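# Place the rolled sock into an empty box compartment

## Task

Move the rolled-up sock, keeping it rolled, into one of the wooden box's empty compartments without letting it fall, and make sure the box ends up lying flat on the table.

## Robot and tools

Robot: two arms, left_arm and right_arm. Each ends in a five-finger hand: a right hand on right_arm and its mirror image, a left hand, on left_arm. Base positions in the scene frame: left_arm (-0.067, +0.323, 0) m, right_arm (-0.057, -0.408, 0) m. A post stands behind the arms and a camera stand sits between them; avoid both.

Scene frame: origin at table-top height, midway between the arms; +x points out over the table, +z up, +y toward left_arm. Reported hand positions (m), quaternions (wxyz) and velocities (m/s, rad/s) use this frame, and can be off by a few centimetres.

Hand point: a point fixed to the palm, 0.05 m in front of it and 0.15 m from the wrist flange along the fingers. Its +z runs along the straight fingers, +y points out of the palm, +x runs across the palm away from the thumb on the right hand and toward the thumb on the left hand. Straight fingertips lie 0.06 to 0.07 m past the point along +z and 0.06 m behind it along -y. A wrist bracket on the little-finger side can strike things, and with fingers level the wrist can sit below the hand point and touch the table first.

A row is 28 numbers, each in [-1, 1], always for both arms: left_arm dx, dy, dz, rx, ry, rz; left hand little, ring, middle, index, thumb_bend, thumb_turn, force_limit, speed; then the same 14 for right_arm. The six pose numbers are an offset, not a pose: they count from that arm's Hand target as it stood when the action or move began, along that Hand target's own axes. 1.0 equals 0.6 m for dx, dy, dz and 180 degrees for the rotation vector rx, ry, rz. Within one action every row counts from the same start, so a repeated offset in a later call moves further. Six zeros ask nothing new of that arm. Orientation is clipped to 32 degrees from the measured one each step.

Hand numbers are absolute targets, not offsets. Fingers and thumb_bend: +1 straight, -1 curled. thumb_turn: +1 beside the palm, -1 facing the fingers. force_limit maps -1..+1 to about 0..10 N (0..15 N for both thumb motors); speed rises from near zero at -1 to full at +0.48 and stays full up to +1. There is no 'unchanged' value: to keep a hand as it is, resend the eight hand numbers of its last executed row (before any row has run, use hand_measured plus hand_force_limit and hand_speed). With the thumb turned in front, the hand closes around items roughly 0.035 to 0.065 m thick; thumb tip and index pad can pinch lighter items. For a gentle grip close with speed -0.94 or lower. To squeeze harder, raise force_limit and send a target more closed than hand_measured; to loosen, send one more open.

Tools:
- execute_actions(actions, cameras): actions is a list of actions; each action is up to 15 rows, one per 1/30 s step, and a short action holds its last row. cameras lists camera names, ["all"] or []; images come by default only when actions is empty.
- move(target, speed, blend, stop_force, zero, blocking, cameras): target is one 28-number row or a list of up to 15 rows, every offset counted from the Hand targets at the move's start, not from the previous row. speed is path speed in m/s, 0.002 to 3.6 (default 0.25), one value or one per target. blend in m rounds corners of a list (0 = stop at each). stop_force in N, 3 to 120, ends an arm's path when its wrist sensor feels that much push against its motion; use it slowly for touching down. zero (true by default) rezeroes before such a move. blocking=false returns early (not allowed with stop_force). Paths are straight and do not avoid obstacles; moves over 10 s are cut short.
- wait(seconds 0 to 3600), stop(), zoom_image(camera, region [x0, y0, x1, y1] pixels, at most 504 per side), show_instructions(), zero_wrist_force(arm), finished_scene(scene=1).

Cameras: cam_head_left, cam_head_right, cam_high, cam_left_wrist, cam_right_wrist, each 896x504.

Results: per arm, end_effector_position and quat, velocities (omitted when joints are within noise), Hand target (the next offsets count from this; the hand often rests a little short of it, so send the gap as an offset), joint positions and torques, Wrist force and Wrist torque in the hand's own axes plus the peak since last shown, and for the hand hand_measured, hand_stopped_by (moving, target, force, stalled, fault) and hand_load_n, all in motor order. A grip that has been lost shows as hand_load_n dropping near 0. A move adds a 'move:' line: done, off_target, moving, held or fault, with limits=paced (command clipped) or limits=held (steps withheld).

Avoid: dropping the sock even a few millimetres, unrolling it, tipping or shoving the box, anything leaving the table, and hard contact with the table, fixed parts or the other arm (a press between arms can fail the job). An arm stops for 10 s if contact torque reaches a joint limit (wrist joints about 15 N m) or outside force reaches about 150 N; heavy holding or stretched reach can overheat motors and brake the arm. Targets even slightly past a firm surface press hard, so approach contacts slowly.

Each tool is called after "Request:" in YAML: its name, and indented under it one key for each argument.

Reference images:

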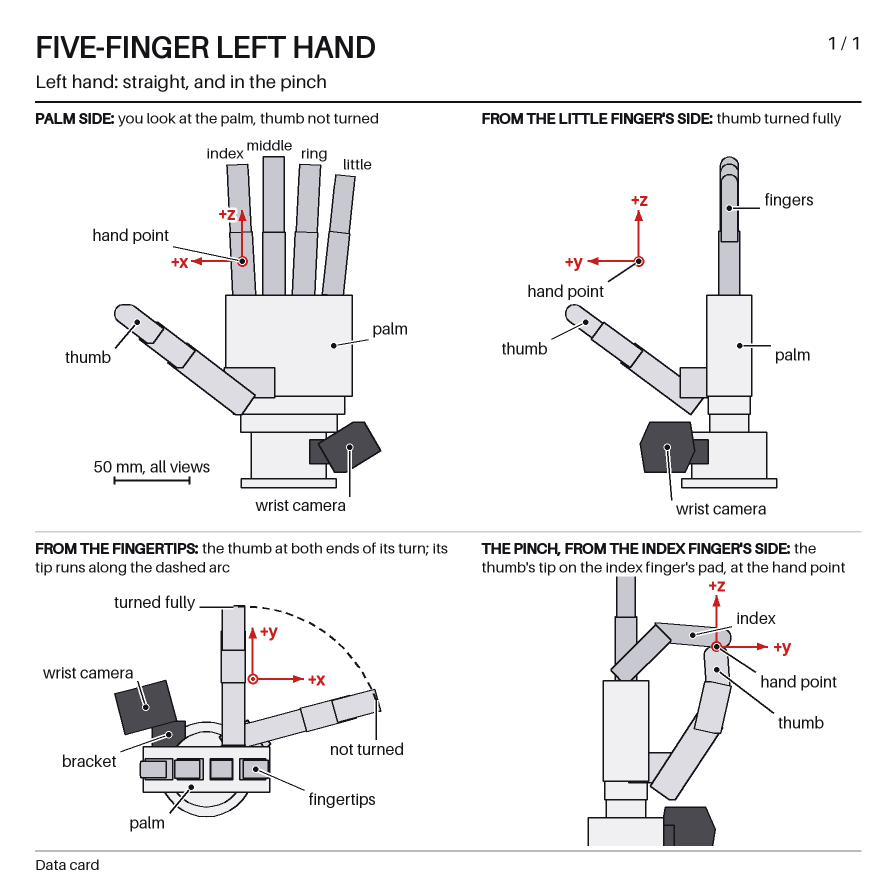

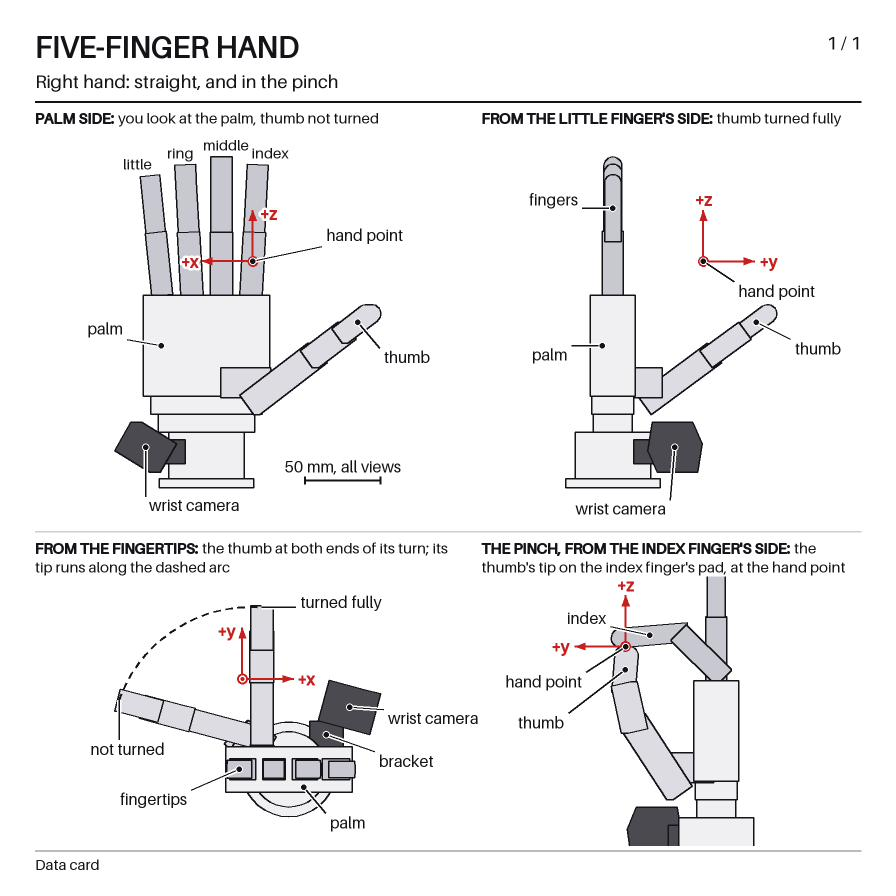

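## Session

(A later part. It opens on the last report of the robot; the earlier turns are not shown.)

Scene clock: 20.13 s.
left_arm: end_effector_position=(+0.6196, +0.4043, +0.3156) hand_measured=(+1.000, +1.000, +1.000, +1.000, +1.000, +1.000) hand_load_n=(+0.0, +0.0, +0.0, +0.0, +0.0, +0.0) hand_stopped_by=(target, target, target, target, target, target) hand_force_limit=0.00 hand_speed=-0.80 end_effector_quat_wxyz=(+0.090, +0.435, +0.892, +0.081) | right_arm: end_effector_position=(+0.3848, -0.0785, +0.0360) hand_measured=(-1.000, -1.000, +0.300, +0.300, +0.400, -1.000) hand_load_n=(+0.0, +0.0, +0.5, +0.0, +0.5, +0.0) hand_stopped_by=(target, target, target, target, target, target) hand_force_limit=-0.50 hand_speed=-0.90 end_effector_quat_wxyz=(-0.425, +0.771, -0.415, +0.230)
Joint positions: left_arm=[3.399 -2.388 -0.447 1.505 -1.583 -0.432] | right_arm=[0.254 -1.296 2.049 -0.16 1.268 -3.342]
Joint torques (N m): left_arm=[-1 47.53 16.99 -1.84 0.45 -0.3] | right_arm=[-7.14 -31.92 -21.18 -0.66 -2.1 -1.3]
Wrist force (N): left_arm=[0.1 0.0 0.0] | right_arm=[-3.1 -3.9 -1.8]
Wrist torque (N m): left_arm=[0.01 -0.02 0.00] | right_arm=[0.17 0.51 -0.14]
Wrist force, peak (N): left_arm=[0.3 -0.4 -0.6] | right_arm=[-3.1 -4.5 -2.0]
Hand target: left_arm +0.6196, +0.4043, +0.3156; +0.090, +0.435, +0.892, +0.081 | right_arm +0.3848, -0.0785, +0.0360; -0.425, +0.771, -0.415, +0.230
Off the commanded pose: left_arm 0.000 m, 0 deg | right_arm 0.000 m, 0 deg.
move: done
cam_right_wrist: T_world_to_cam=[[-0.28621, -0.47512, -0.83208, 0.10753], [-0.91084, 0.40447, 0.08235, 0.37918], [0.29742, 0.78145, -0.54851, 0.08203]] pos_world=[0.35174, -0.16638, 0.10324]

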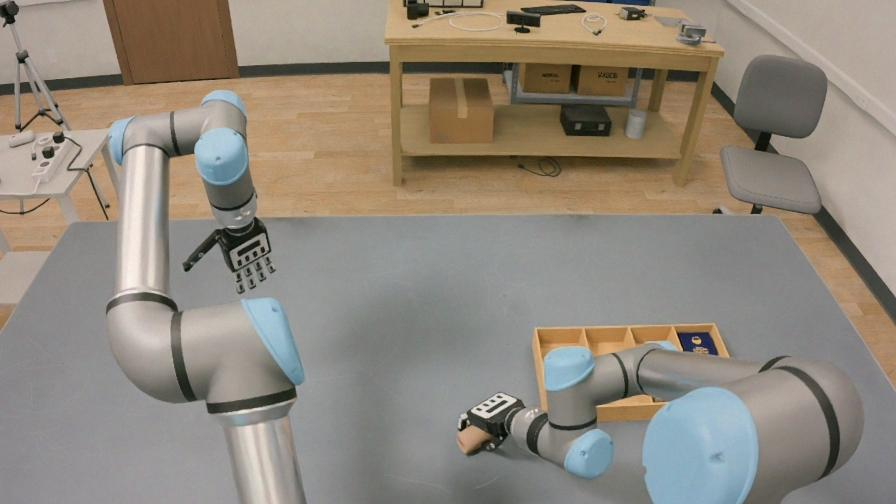

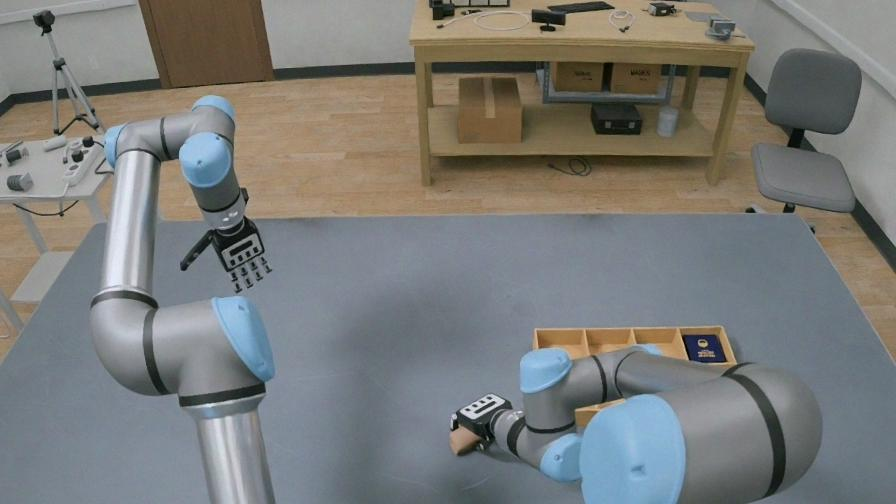

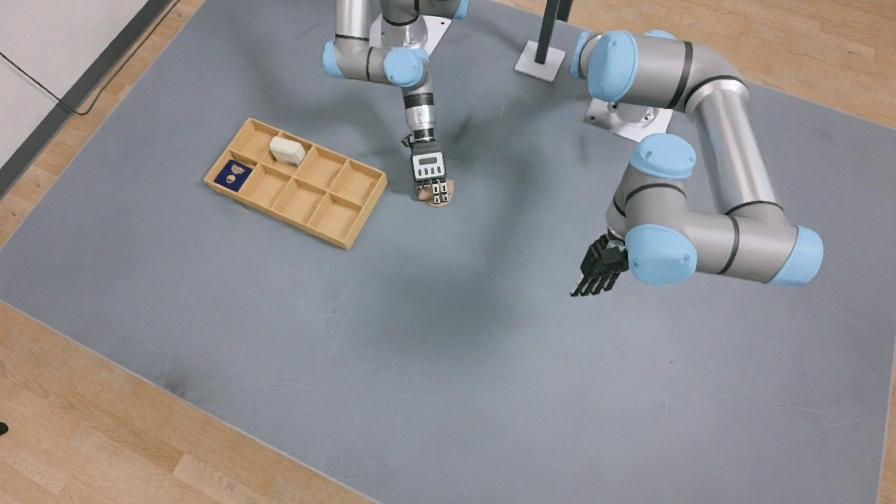

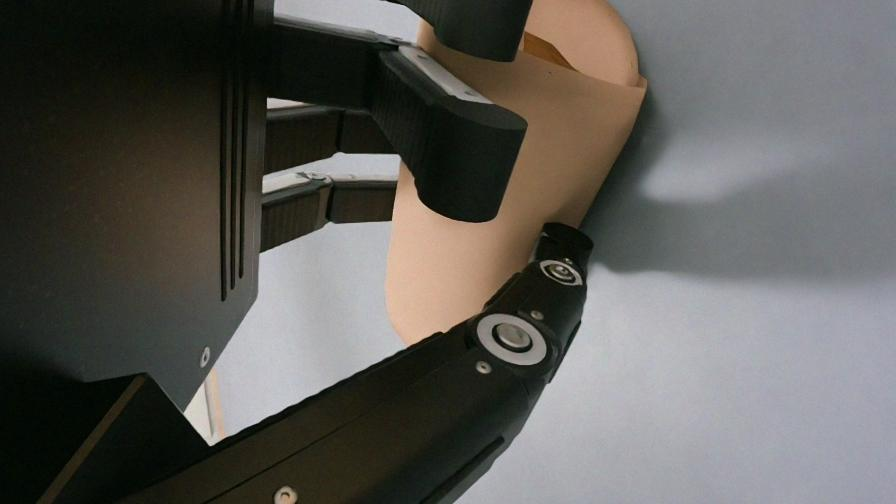

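Request:
move:
  target: [0,0,0,0,0,0,1,1,1,1,1,1,0,-0.8,0,0,0,0,0,0,-1,-1,0.0,0.0,0.15,-1,-0.6,-0.93]
  cameras: ["cam_head_left","cam_right_wrist"]

Request:
zoom_image:
  camera: "cam_head_left"
  region: [420, 360, 600, 500]

Scene clock: 22.97 s.
left_arm: end_effector_position=(+0.6196, +0.4043, +0.3156) hand_measured=(+1.000, +1.000, +1.000, +1.000, +1.000, +1.000) hand_load_n=(+0.0, +0.0, +0.0, +0.0, +0.0, -0.5) hand_stopped_by=(target, target, target, target, target, target) hand_force_limit=0.00 hand_speed=-0.80 end_effector_quat_wxyz=(+0.090, +0.435, +0.892, +0.081) | right_arm: end_effector_position=(+0.3848, -0.0785, +0.0360) hand_measured=(-1.000, -1.000, +0.000, +0.000, +0.150, -1.000) hand_load_n=(+0.0, +0.0, +1.0, +0.0, +0.5, +0.0) hand_stopped_by=(target, target, target, target, target, target) hand_force_limit=-0.60 hand_speed=-0.93 end_effector_quat_wxyz=(-0.425, +0.771, -0.415, +0.230)
Joint positions: left_arm=[3.399 -2.388 -0.447 1.505 -1.583 -0.432] | right_arm=[0.254 -1.296 2.049 -0.16 1.268 -3.342]
Joint torques (N m): left_arm=[-0.77 48.51 16.63 -1.81 0.26 -0.08] | right_arm=[-6.59 -24.15 -14.87 -0.14 -2.33 -1.07]
Wrist force (N): left_arm=[0.2 -0.3 -0.2] | right_arm=[-2.8 -4.1 -2.0]
Wrist torque (N m): left_arm=[-0.04 -0.05 0.01] | right_arm=[0.23 0.50 -0.14]
Wrist force, peak (N): left_arm=[0.5 -0.5 -0.4] | right_arm=[-2.8 -7.2 -2.4]
Hand target: left_arm +0.6196, +0.4043, +0.3156; +0.090, +0.435, +0.892, +0.081 | right_arm +0.3848, -0.0785, +0.0360; -0.425, +0.771, -0.415, +0.230
Off the commanded pose: left_arm 0.000 m, 0 deg | right_arm 0.000 m, 0 deg.
move: done
cam_right_wrist: T_world_to_cam=[[-0.28623, -0.4751, -0.83207, 0.10754], [-0.91083, 0.40448, 0.08237, 0.37917], [0.29742, 0.78145, -0.54851, 0.08203]] pos_world=[0.35174, -0.16638, 0.10324]

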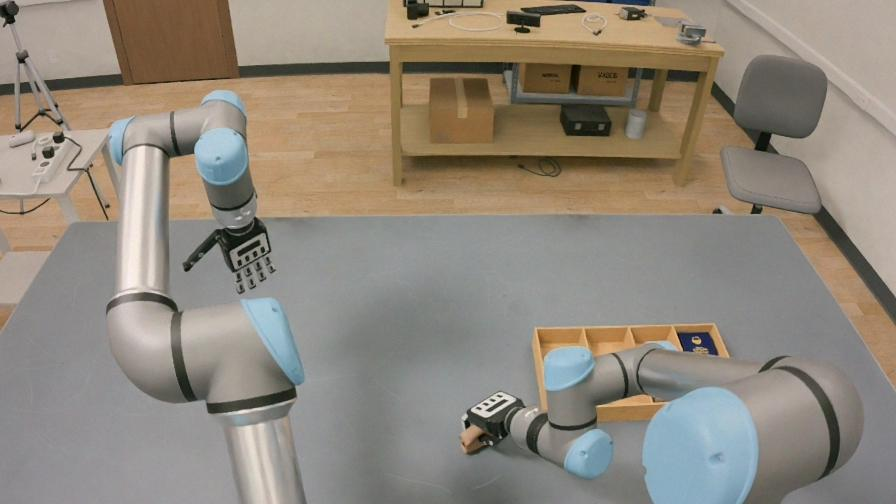

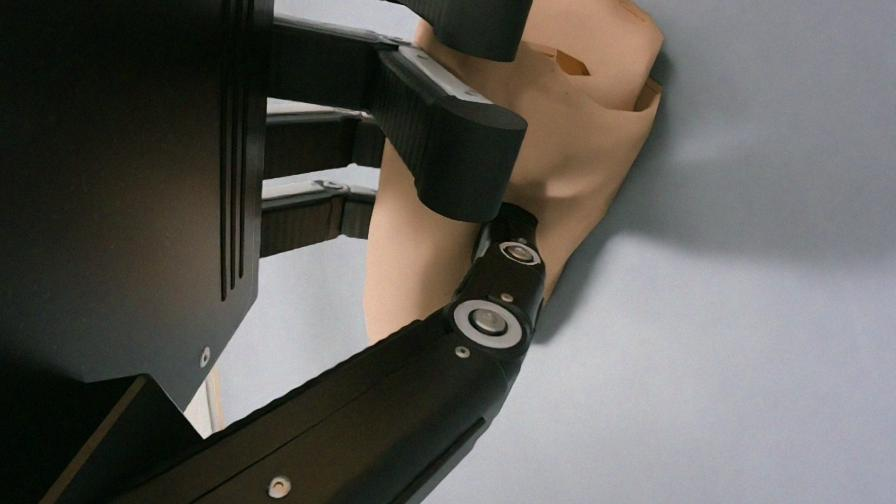

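Scaled by 2.800 from the camera's image (finer frame: 1280x720).

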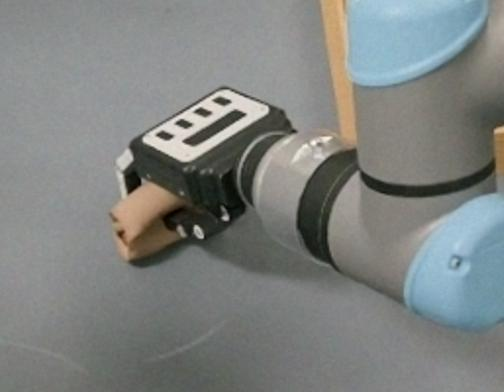

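Request:
move:
  target: [0,0,0,0,0,0,1,1,1,1,1,1,0,-0.8,0,-0.0422,-0.0268,0,0,0,-1,-1,0.0,0.0,0.15,-1,-0.6,-0.93]
  speed: 0.03
  cameras: ["cam_head_left","cam_head_right","cam_high","cam_right_wrist"]

Request:
zoom_image:
  camera: "cam_head_left"
  region: [420, 360, 600, 500]

Request:
zoom_image:
  camera: "cam_high"
  region: [380, 110, 500, 230]

Scene clock: 24.43 s.
left_arm: end_effector_position=(+0.6196, +0.4043, +0.3156) hand_measured=(+1.000, +1.000, +1.000, +1.000, +1.000, +1.000) hand_load_n=(+0.0, +0.0, +0.0, +0.0, -0.5, +0.0) hand_stopped_by=(target, target, target, target, target, target) hand_force_limit=0.00 hand_speed=-0.80 end_effector_quat_wxyz=(+0.090, +0.435, +0.892, +0.081) | right_arm: end_effector_position=(+0.3848, -0.0785, +0.0663) hand_measured=(-1.000, -1.000, +0.000, +0.000, +0.150, -1.000) hand_load_n=(+0.0, +0.0, +0.0, +0.5, +0.5, +0.0) hand_stopped_by=(target, target, target, target, target, target) hand_force_limit=-0.60 hand_speed=-0.93 end_effector_quat_wxyz=(-0.425, +0.771, -0.415, +0.230) end_effector_velocity=(+0.001, +0.000, -0.002) end_effector_angular_velocity=(-0.001, -0.003, +0.000)
Joint positions: left_arm=[3.399 -2.388 -0.447 1.505 -1.583 -0.432] | right_arm=[0.254 -1.348 2.018 -0.077 1.268 -3.342]
Joint velocities: left_arm=[within noise] | right_arm=[0 0.003 0.002 -0.007 0.001 -0.002]
Joint torques (N m): left_arm=[-0.24 48.08 17.35 -1.99 0.55 -0.38] | right_arm=[4.43 -17.59 -10.16 -0.9 -0.19 0.95]
Wrist force (N): left_arm=[0.2 -0.2 -0.4] | right_arm=[-2.8 -2.1 -1.6]
Wrist torque (N m): left_arm=[-0.01 -0.06 0.01] | right_arm=[0.33 0.44 -0.08]
Wrist force, peak (N): left_arm=[0.3 -0.6 -0.3] | right_arm=[-2.6 -4.2 -1.8]
Hand target: left_arm +0.6196, +0.4043, +0.3156; +0.090, +0.435, +0.892, +0.081 | right_arm +0.3847, -0.0785, +0.0660; -0.425, +0.771, -0.415, +0.230
Off the commanded pose: left_arm 0.000 m, 0 deg | right_arm 0.000 m, 0 deg.
move: done
cam_right_wrist: T_world_to_cam=[[-0.28591, -0.47504, -0.83222, 0.13258], [-0.91086, 0.40448, 0.08205, 0.37674], [0.29764, 0.78149, -0.54834, 0.09851]] pos_world=[0.35174, -0.16638, 0.13344]

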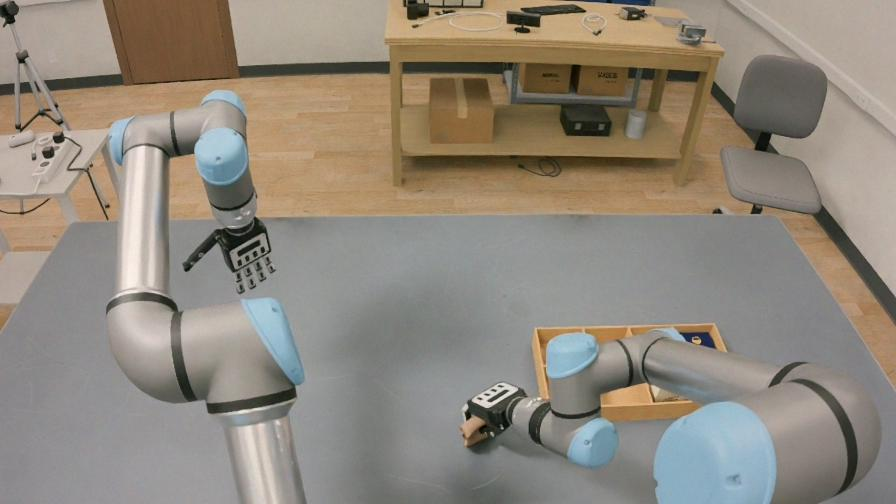

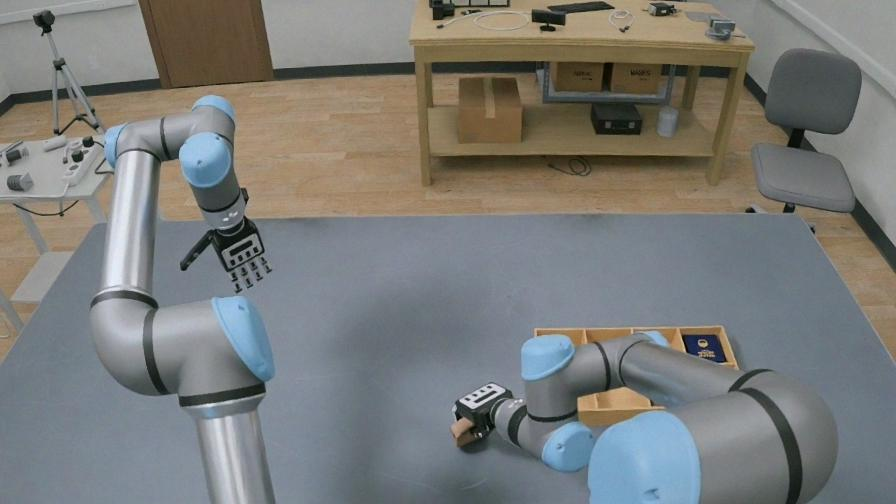

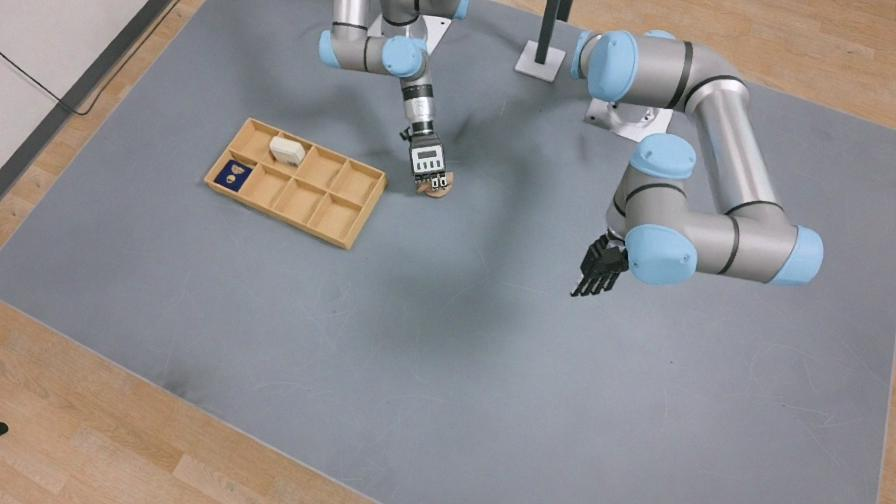

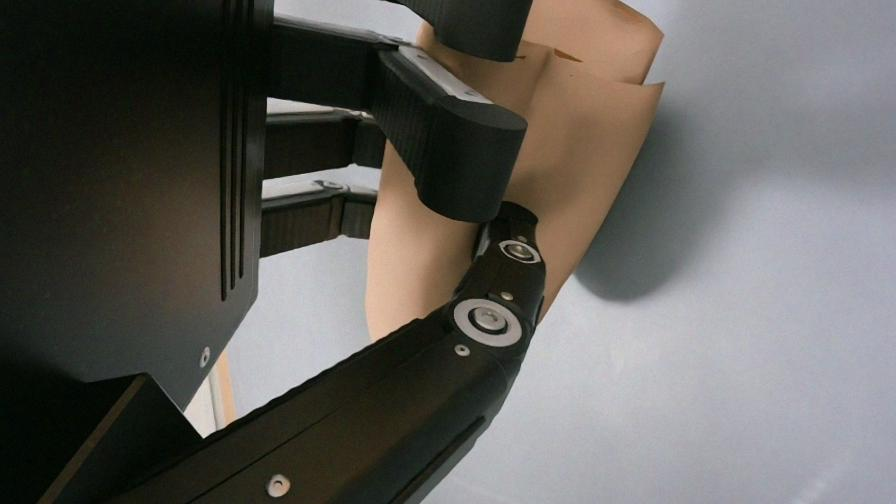

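Scaled by 2.800 from the camera's image (finer frame: 1280x720).

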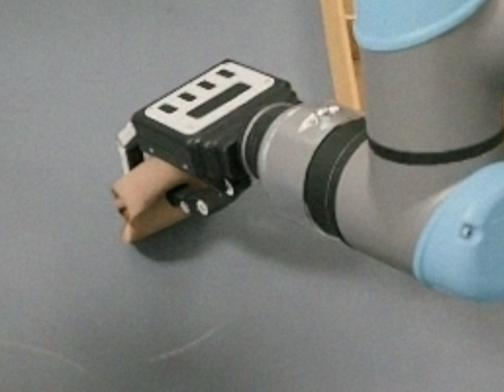

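Scaled by 4.200 from the camera's image (finer frame: 1280x720).

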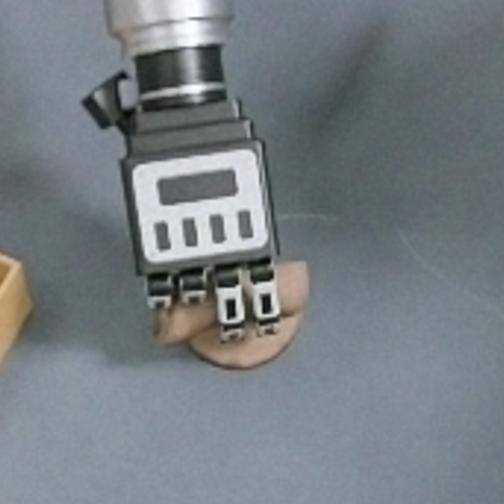

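Request:
move:
  target:
    - [0,0,0,0,0,0,1,1,1,1,1,1,0,-0.8,0,-0.1182,-0.075,0,0,0,-1,-1,-0.06,-0.06,0.13,-1,-0.6,-0.93]
    - [0,0,0,0,0,0,1,1,1,1,1,1,0,-0.8,0.3612,-0.101,-0.1018,0,0.1566,0.0995,-1,-1,-0.06,-0.06,0.13,-1,-0.6,-0.93]
  speed: 0.12
  blend: 0.03
  cameras: ["cam_head_left","cam_head_right","cam_high","cam_right_wrist"]

Request:
zoom_image:
  camera: "cam_head_left"
  region: [500, 300, 680, 440]

Request:
zoom_image:
  camera: "cam_high"
  region: [260, 90, 430, 260]

Scene clock: 28.87 s.
left_arm: end_effector_position=(+0.6196, +0.4043, +0.3156) hand_measured=(+1.000, +1.000, +1.000, +1.000, +1.000, +1.000) hand_load_n=(+0.0, +0.0, +0.0, +0.0, +0.0, +0.0) hand_stopped_by=(target, target, target, target, target, target) hand_force_limit=0.00 hand_speed=-0.80 end_effector_quat_wxyz=(+0.090, +0.435, +0.892, +0.081) | right_arm: end_effector_position=(+0.4876, -0.2702, +0.1502) hand_measured=(-1.000, -1.000, -0.060, -0.060, +0.130, -1.000) hand_load_n=(+0.5, +0.0, +1.0, +1.0, +1.0, +0.0) hand_stopped_by=(target, target, target, target, target, target) hand_force_limit=-0.60 hand_speed=-0.93 end_effector_quat_wxyz=(-0.341, +0.619, -0.620, +0.342)
Joint positions: left_arm=[3.399 -2.388 -0.447 1.505 -1.583 -0.432] | right_arm=[-0.038 -1.445 1.879 0.129 1.511 -3.179]
Joint torques (N m): left_arm=[1.02 48.23 16.32 -1.84 0.52 -0.29] | right_arm=[7.02 -36.97 -7.99 0.63 -1.76 -1.1]
Wrist force (N): left_arm=[0.1 -0.6 -0.3] | right_arm=[-2.3 -2.2 -1.1]
Wrist torque (N m): left_arm=[-0.06 -0.04 0.02] | right_arm=[0.27 0.36 -0.24]
Wrist force, peak (N): left_arm=[0.3 -0.5 -0.5] | right_arm=[-3.0 -2.4 -1.5]
Hand target: left_arm +0.6196, +0.4043, +0.3156; +0.090, +0.435, +0.892, +0.081 | right_arm +0.4875, -0.2701, +0.1502; -0.341, +0.619, -0.620, +0.342
Off the commanded pose: left_arm 0.000 m, 0 deg | right_arm 0.000 m, 0 deg.
move: done
cam_right_wrist: T_world_to_cam=[[-0.50023, -0.23746, -0.83269, 0.30956], [-0.5377, 0.83897, 0.08377, 0.4762], [0.67871, 0.48964, -0.54736, -0.00116]] pos_world=[0.41169, -0.32544, 0.21725]

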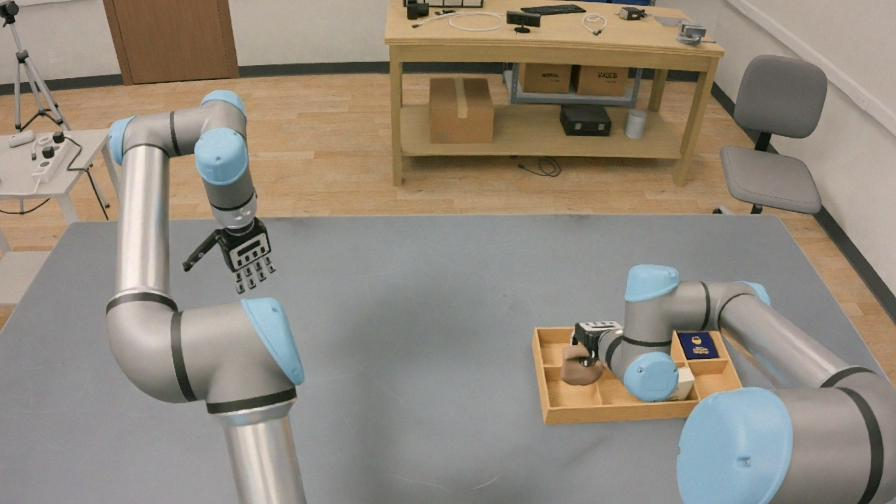

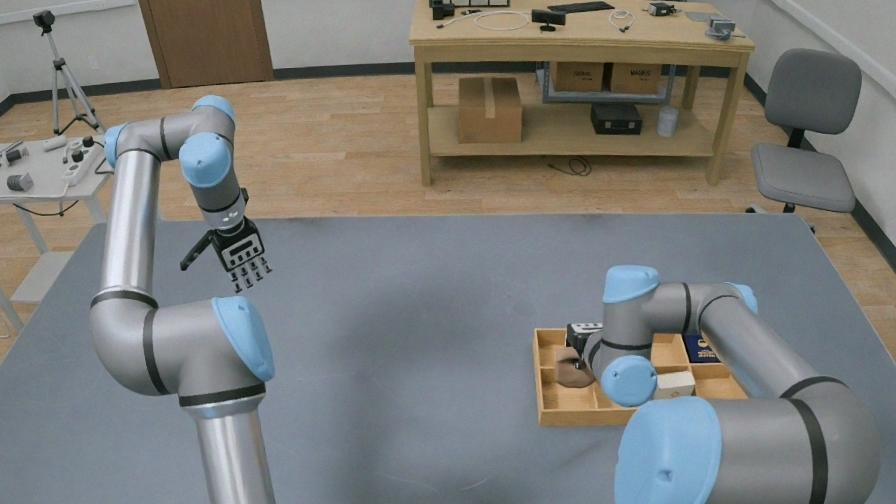

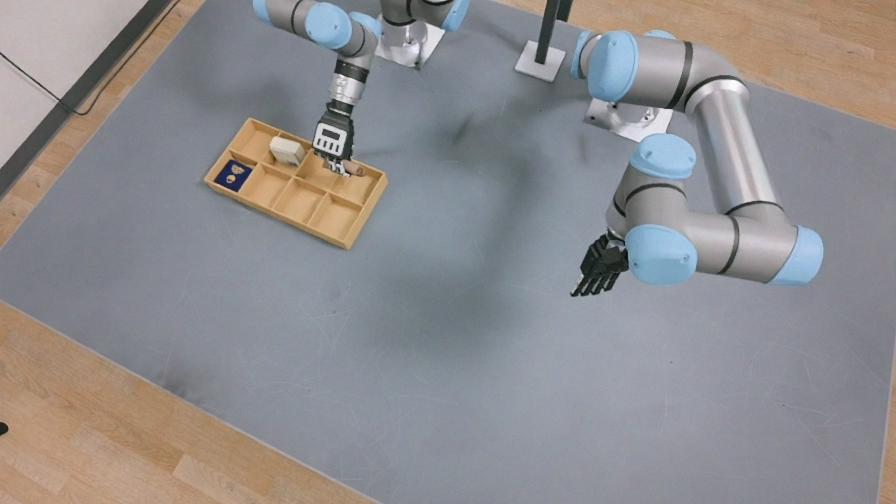

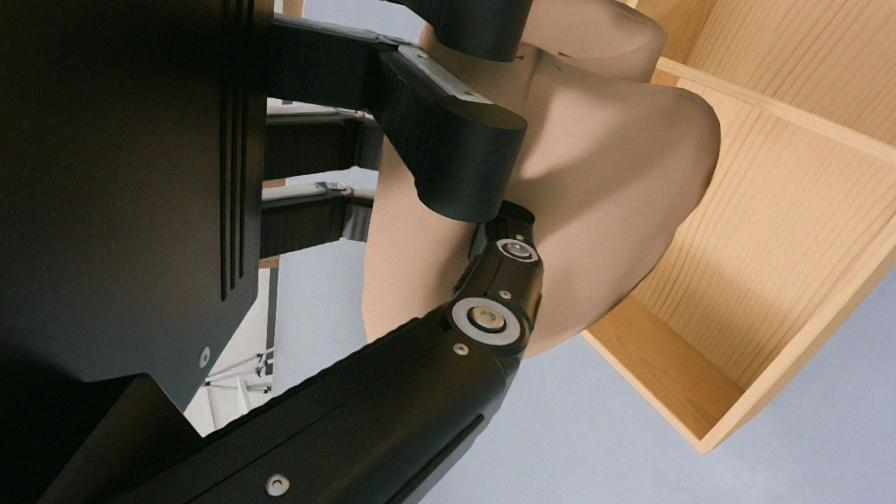

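Scaled by 2.800 from the camera's image (finer frame: 1280x720).

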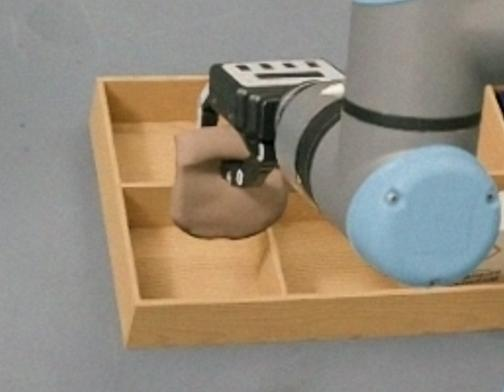

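Scaled by 2.965 from the camera's image (finer frame: 1280x720).

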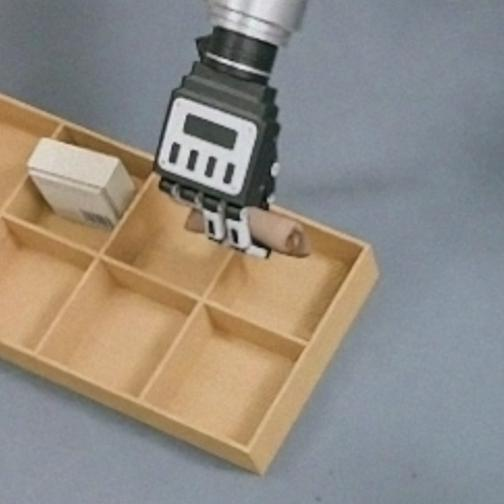

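Request:
zoom_image:
  camera: "cam_head_left"
  region: [545, 310, 635, 400]

Request:
zoom_image:
  camera: "cam_head_right"
  region: [535, 310, 625, 400]

Request:
zoom_image:
  camera: "cam_high"
  region: [310, 130, 380, 200]

Request:
zoom_image:
  camera: "cam_right_wrist"
  region: [350, 0, 750, 400]

Scaled by 5.600 from the camera's image (finer frame: 1280x720).

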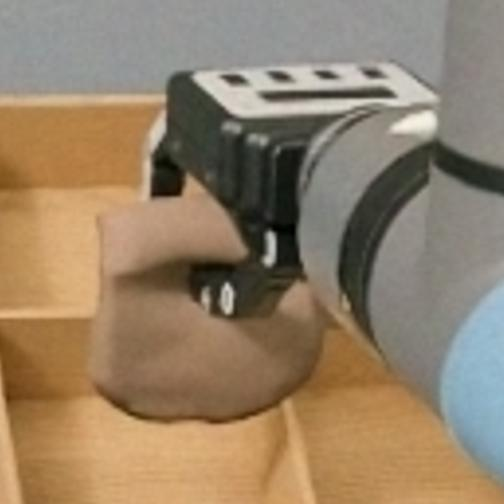

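Scaled by 5.600 from the camera's image (finer frame: 1280x720).

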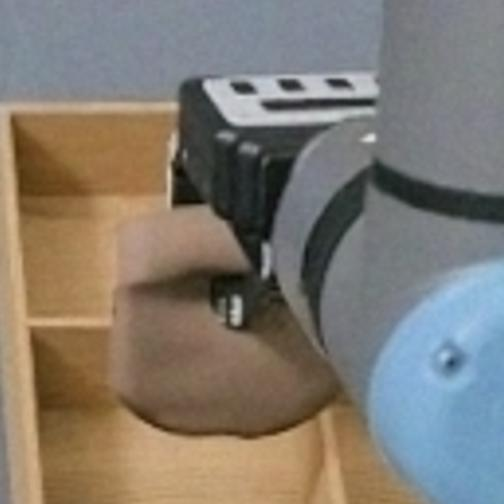

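Scaled by 7.200 from the camera's image (finer frame: 1280x720).

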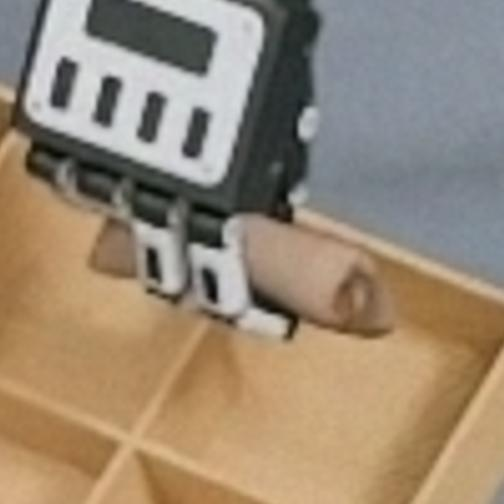

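Scaled by 1.260 from the camera's image (finer frame: 1280x720).

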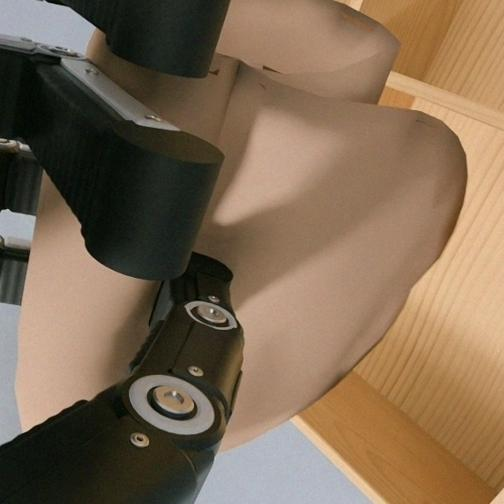

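Request:
zoom_image:
  camera: "cam_right_wrist"
  region: [560, 180, 896, 480]

Request:
zoom_image:
  camera: "cam_head_left"
  region: [525, 315, 645, 435]

Request:
zoom_image:
  camera: "cam_head_right"
  region: [525, 315, 645, 435]

Scaled by 1.500 from the camera's image (finer frame: 1280x720).

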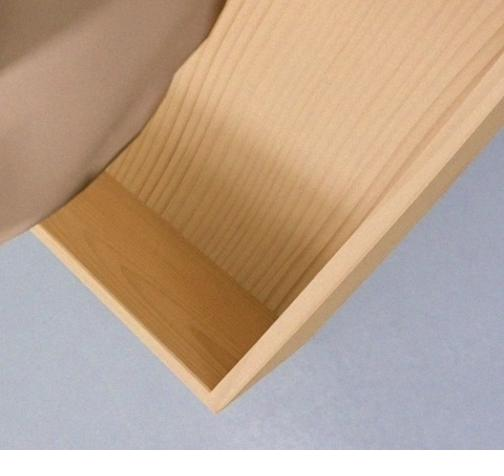

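Scaled by 4.200 from the camera's image (finer frame: 1280x720).

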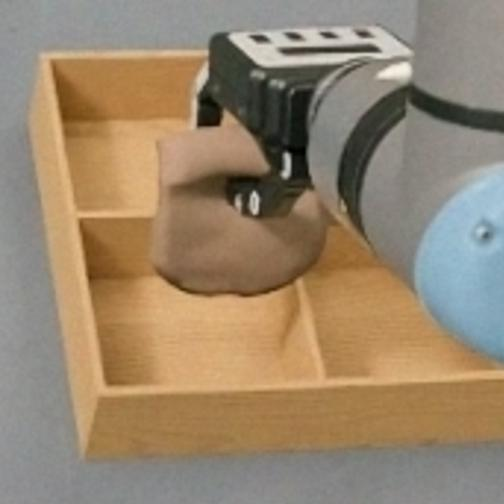

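Scaled by 4.200 from the camera's image (finer frame: 1280x720).

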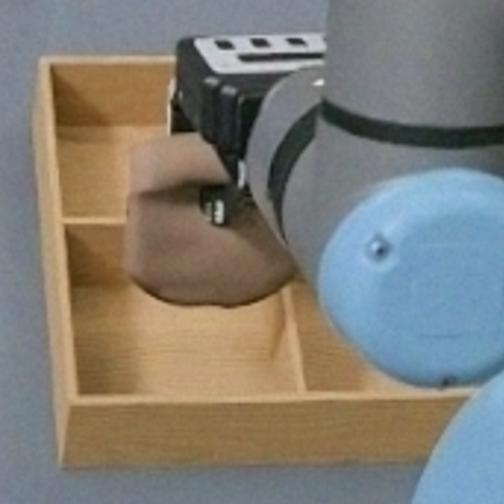

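Request:
move:
  target: [0,0,0,0,0,0,1,1,1,1,1,1,0,-0.8,-0.005,0.0482,0.0647,0,0.0237,-0.0376,-1,-1,-0.06,-0.06,0.13,-1,-0.6,-0.93]
  speed: 0.06
  cameras: ["cam_head_left","cam_head_right","cam_high","cam_right_wrist"]

Request:
zoom_image:
  camera: "cam_head_left"
  region: [525, 315, 645, 435]

Request:
zoom_image:
  camera: "cam_high"
  region: [310, 130, 400, 220]

Request:
zoom_image:
  camera: "cam_right_wrist"
  region: [400, 0, 896, 480]

Scene clock: 34.50 s.
left_arm: end_effector_position=(+0.6196, +0.4043, +0.3156) hand_measured=(+1.000, +1.000, +1.000, +1.000, +1.000, +1.000) hand_load_n=(+0.0, +0.0, +0.0, +0.0, +0.0, +0.0) hand_stopped_by=(target, target, target, target, target, target) hand_force_limit=0.00 hand_speed=-0.80 end_effector_quat_wxyz=(+0.090, +0.435, +0.892, +0.081) | right_arm: end_effector_position=(+0.5050, -0.2671, +0.1050) hand_measured=(-1.000, -1.000, -0.060, -0.060, +0.130, -1.000) hand_load_n=(+0.0, +0.0, +1.0, +1.0, +1.0, +0.0) hand_stopped_by=(target, target, target, target, target, target) hand_force_limit=-0.60 hand_speed=-0.93 end_effector_quat_wxyz=(-0.297, +0.641, -0.594, +0.384) end_effector_velocity=(+0.000, +0.001, +0.001) end_effector_angular_velocity=(+0.005, +0.000, +0.002)
Joint positions: left_arm=[3.399 -2.388 -0.447 1.505 -1.583 -0.432] | right_arm=[0.042 -1.337 1.871 0.025 1.653 -3.255]
Joint velocities: left_arm=[within noise] | right_arm=[-0.001 -0.002 0 0.002 -0.005 0.002]
Joint torques (N m): left_arm=[-0.71 48.54 15.07 -2.01 0.42 -0.16] | right_arm=[-9.5 -39.86 -21.68 1.06 -2 0.81]
Wrist force (N): left_arm=[0.0 0.1 -0.1] | right_arm=[-2.6 -2.5 -1.0]
Wrist torque (N m): left_arm=[0.02 -0.01 -0.01] | right_arm=[0.25 0.45 -0.11]
Wrist force, peak (N): left_arm=[0.6 -0.5 -0.2] | right_arm=[-2.8 -2.1 -1.1]
Hand target: left_arm +0.6196, +0.4043, +0.3156; +0.090, +0.435, +0.892, +0.081 | right_arm +0.5049, -0.2671, +0.1050; -0.297, +0.641, -0.594, +0.384
Off the commanded pose: left_arm 0.000 m, 0 deg | right_arm 0.000 m, 0 deg.
move: done
cam_right_wrist: T_world_to_cam=[[-0.50032, -0.35129, -0.79138, 0.24658], [-0.5379, 0.84233, -0.03384, 0.50001], [0.67849, 0.40875, -0.61039, -0.05403]] pos_world=[0.42899, -0.31247, 0.17908]

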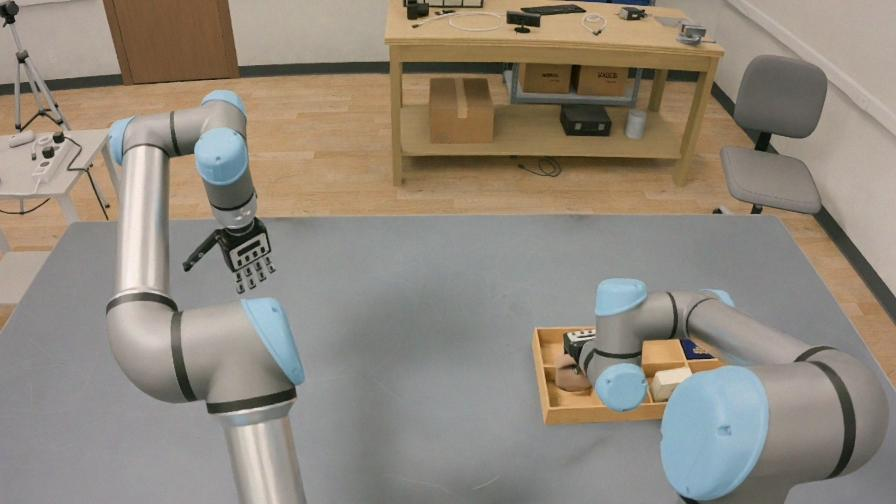

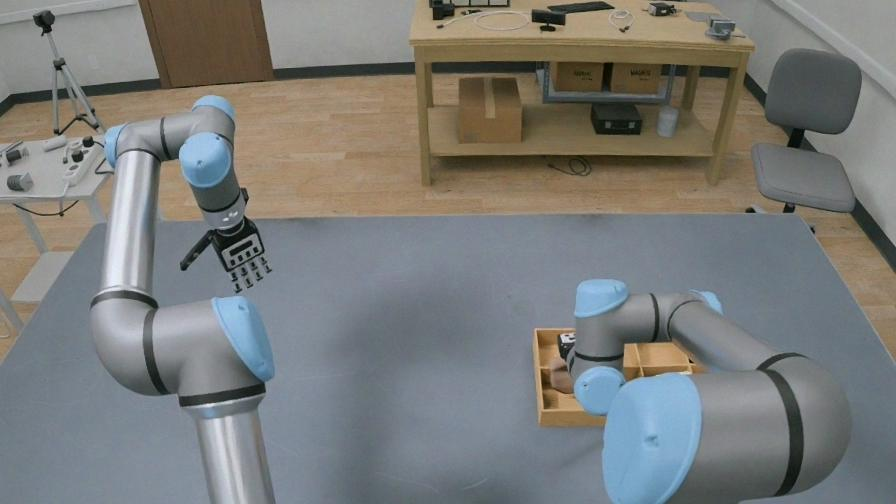

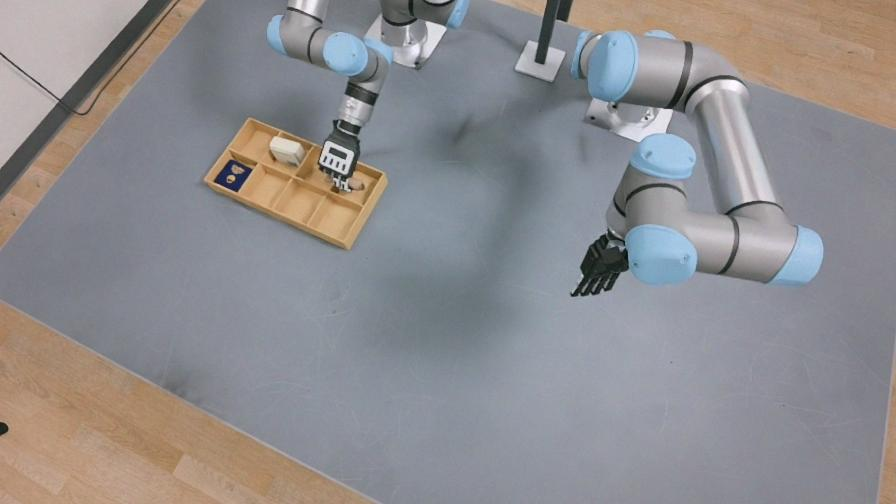

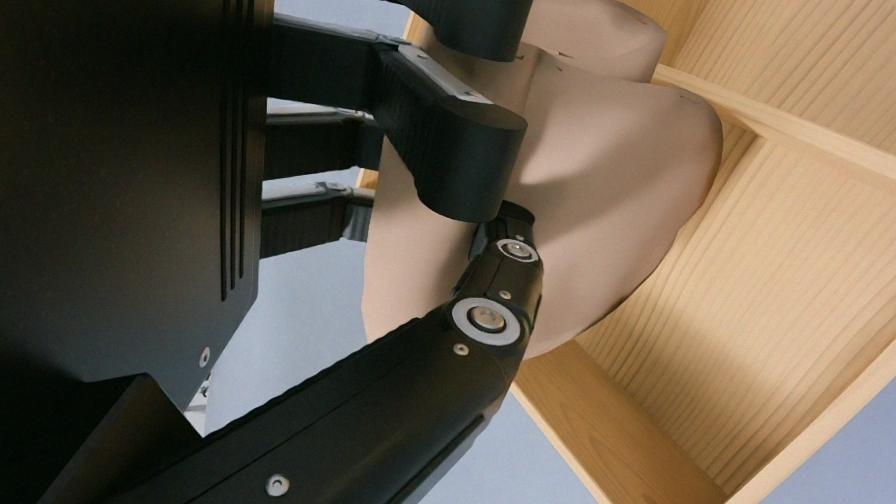

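Scaled by 4.200 from the camera's image (finer frame: 1280x720).

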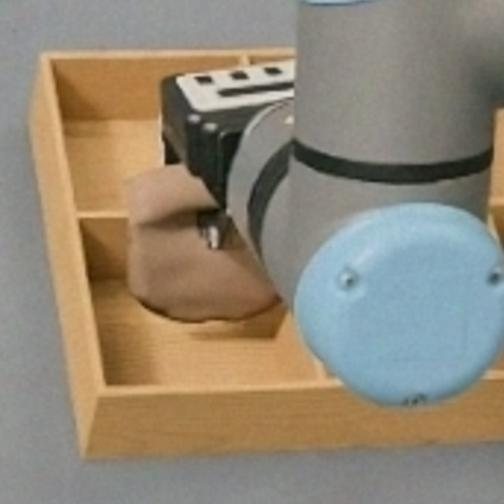

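Scaled by 5.600 from the camera's image (finer frame: 1280x720).

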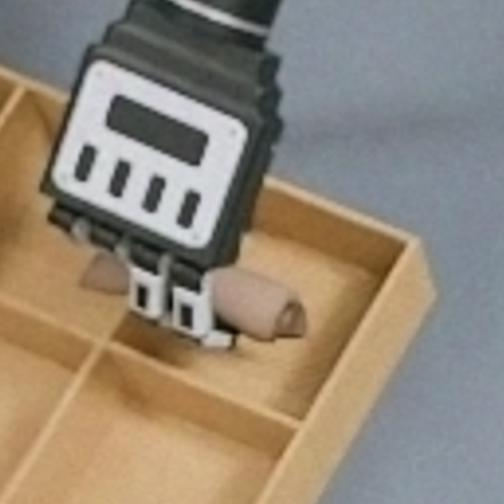

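Scaled by 1.016 from the camera's image (finer frame: 1280x720).

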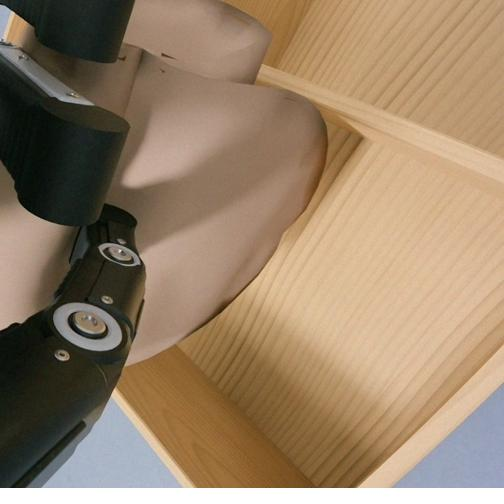

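Request:
zoom_image:
  camera: "cam_head_right"
  region: [525, 315, 625, 435]

Request:
zoom_image:
  camera: "cam_high"
  region: [310, 150, 400, 210]

Scaled by 4.200 from the camera's image (finer frame: 1280x720).

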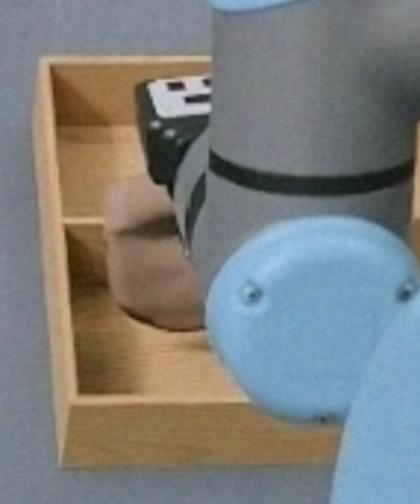

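Scaled by 5.600 from the camera's image (finer frame: 1280x720).

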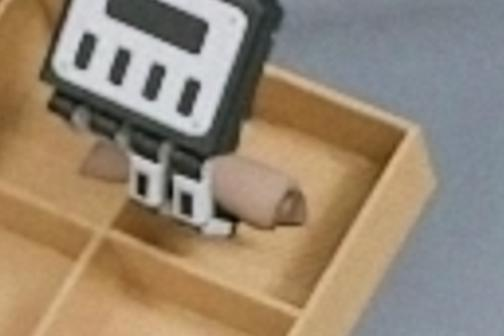

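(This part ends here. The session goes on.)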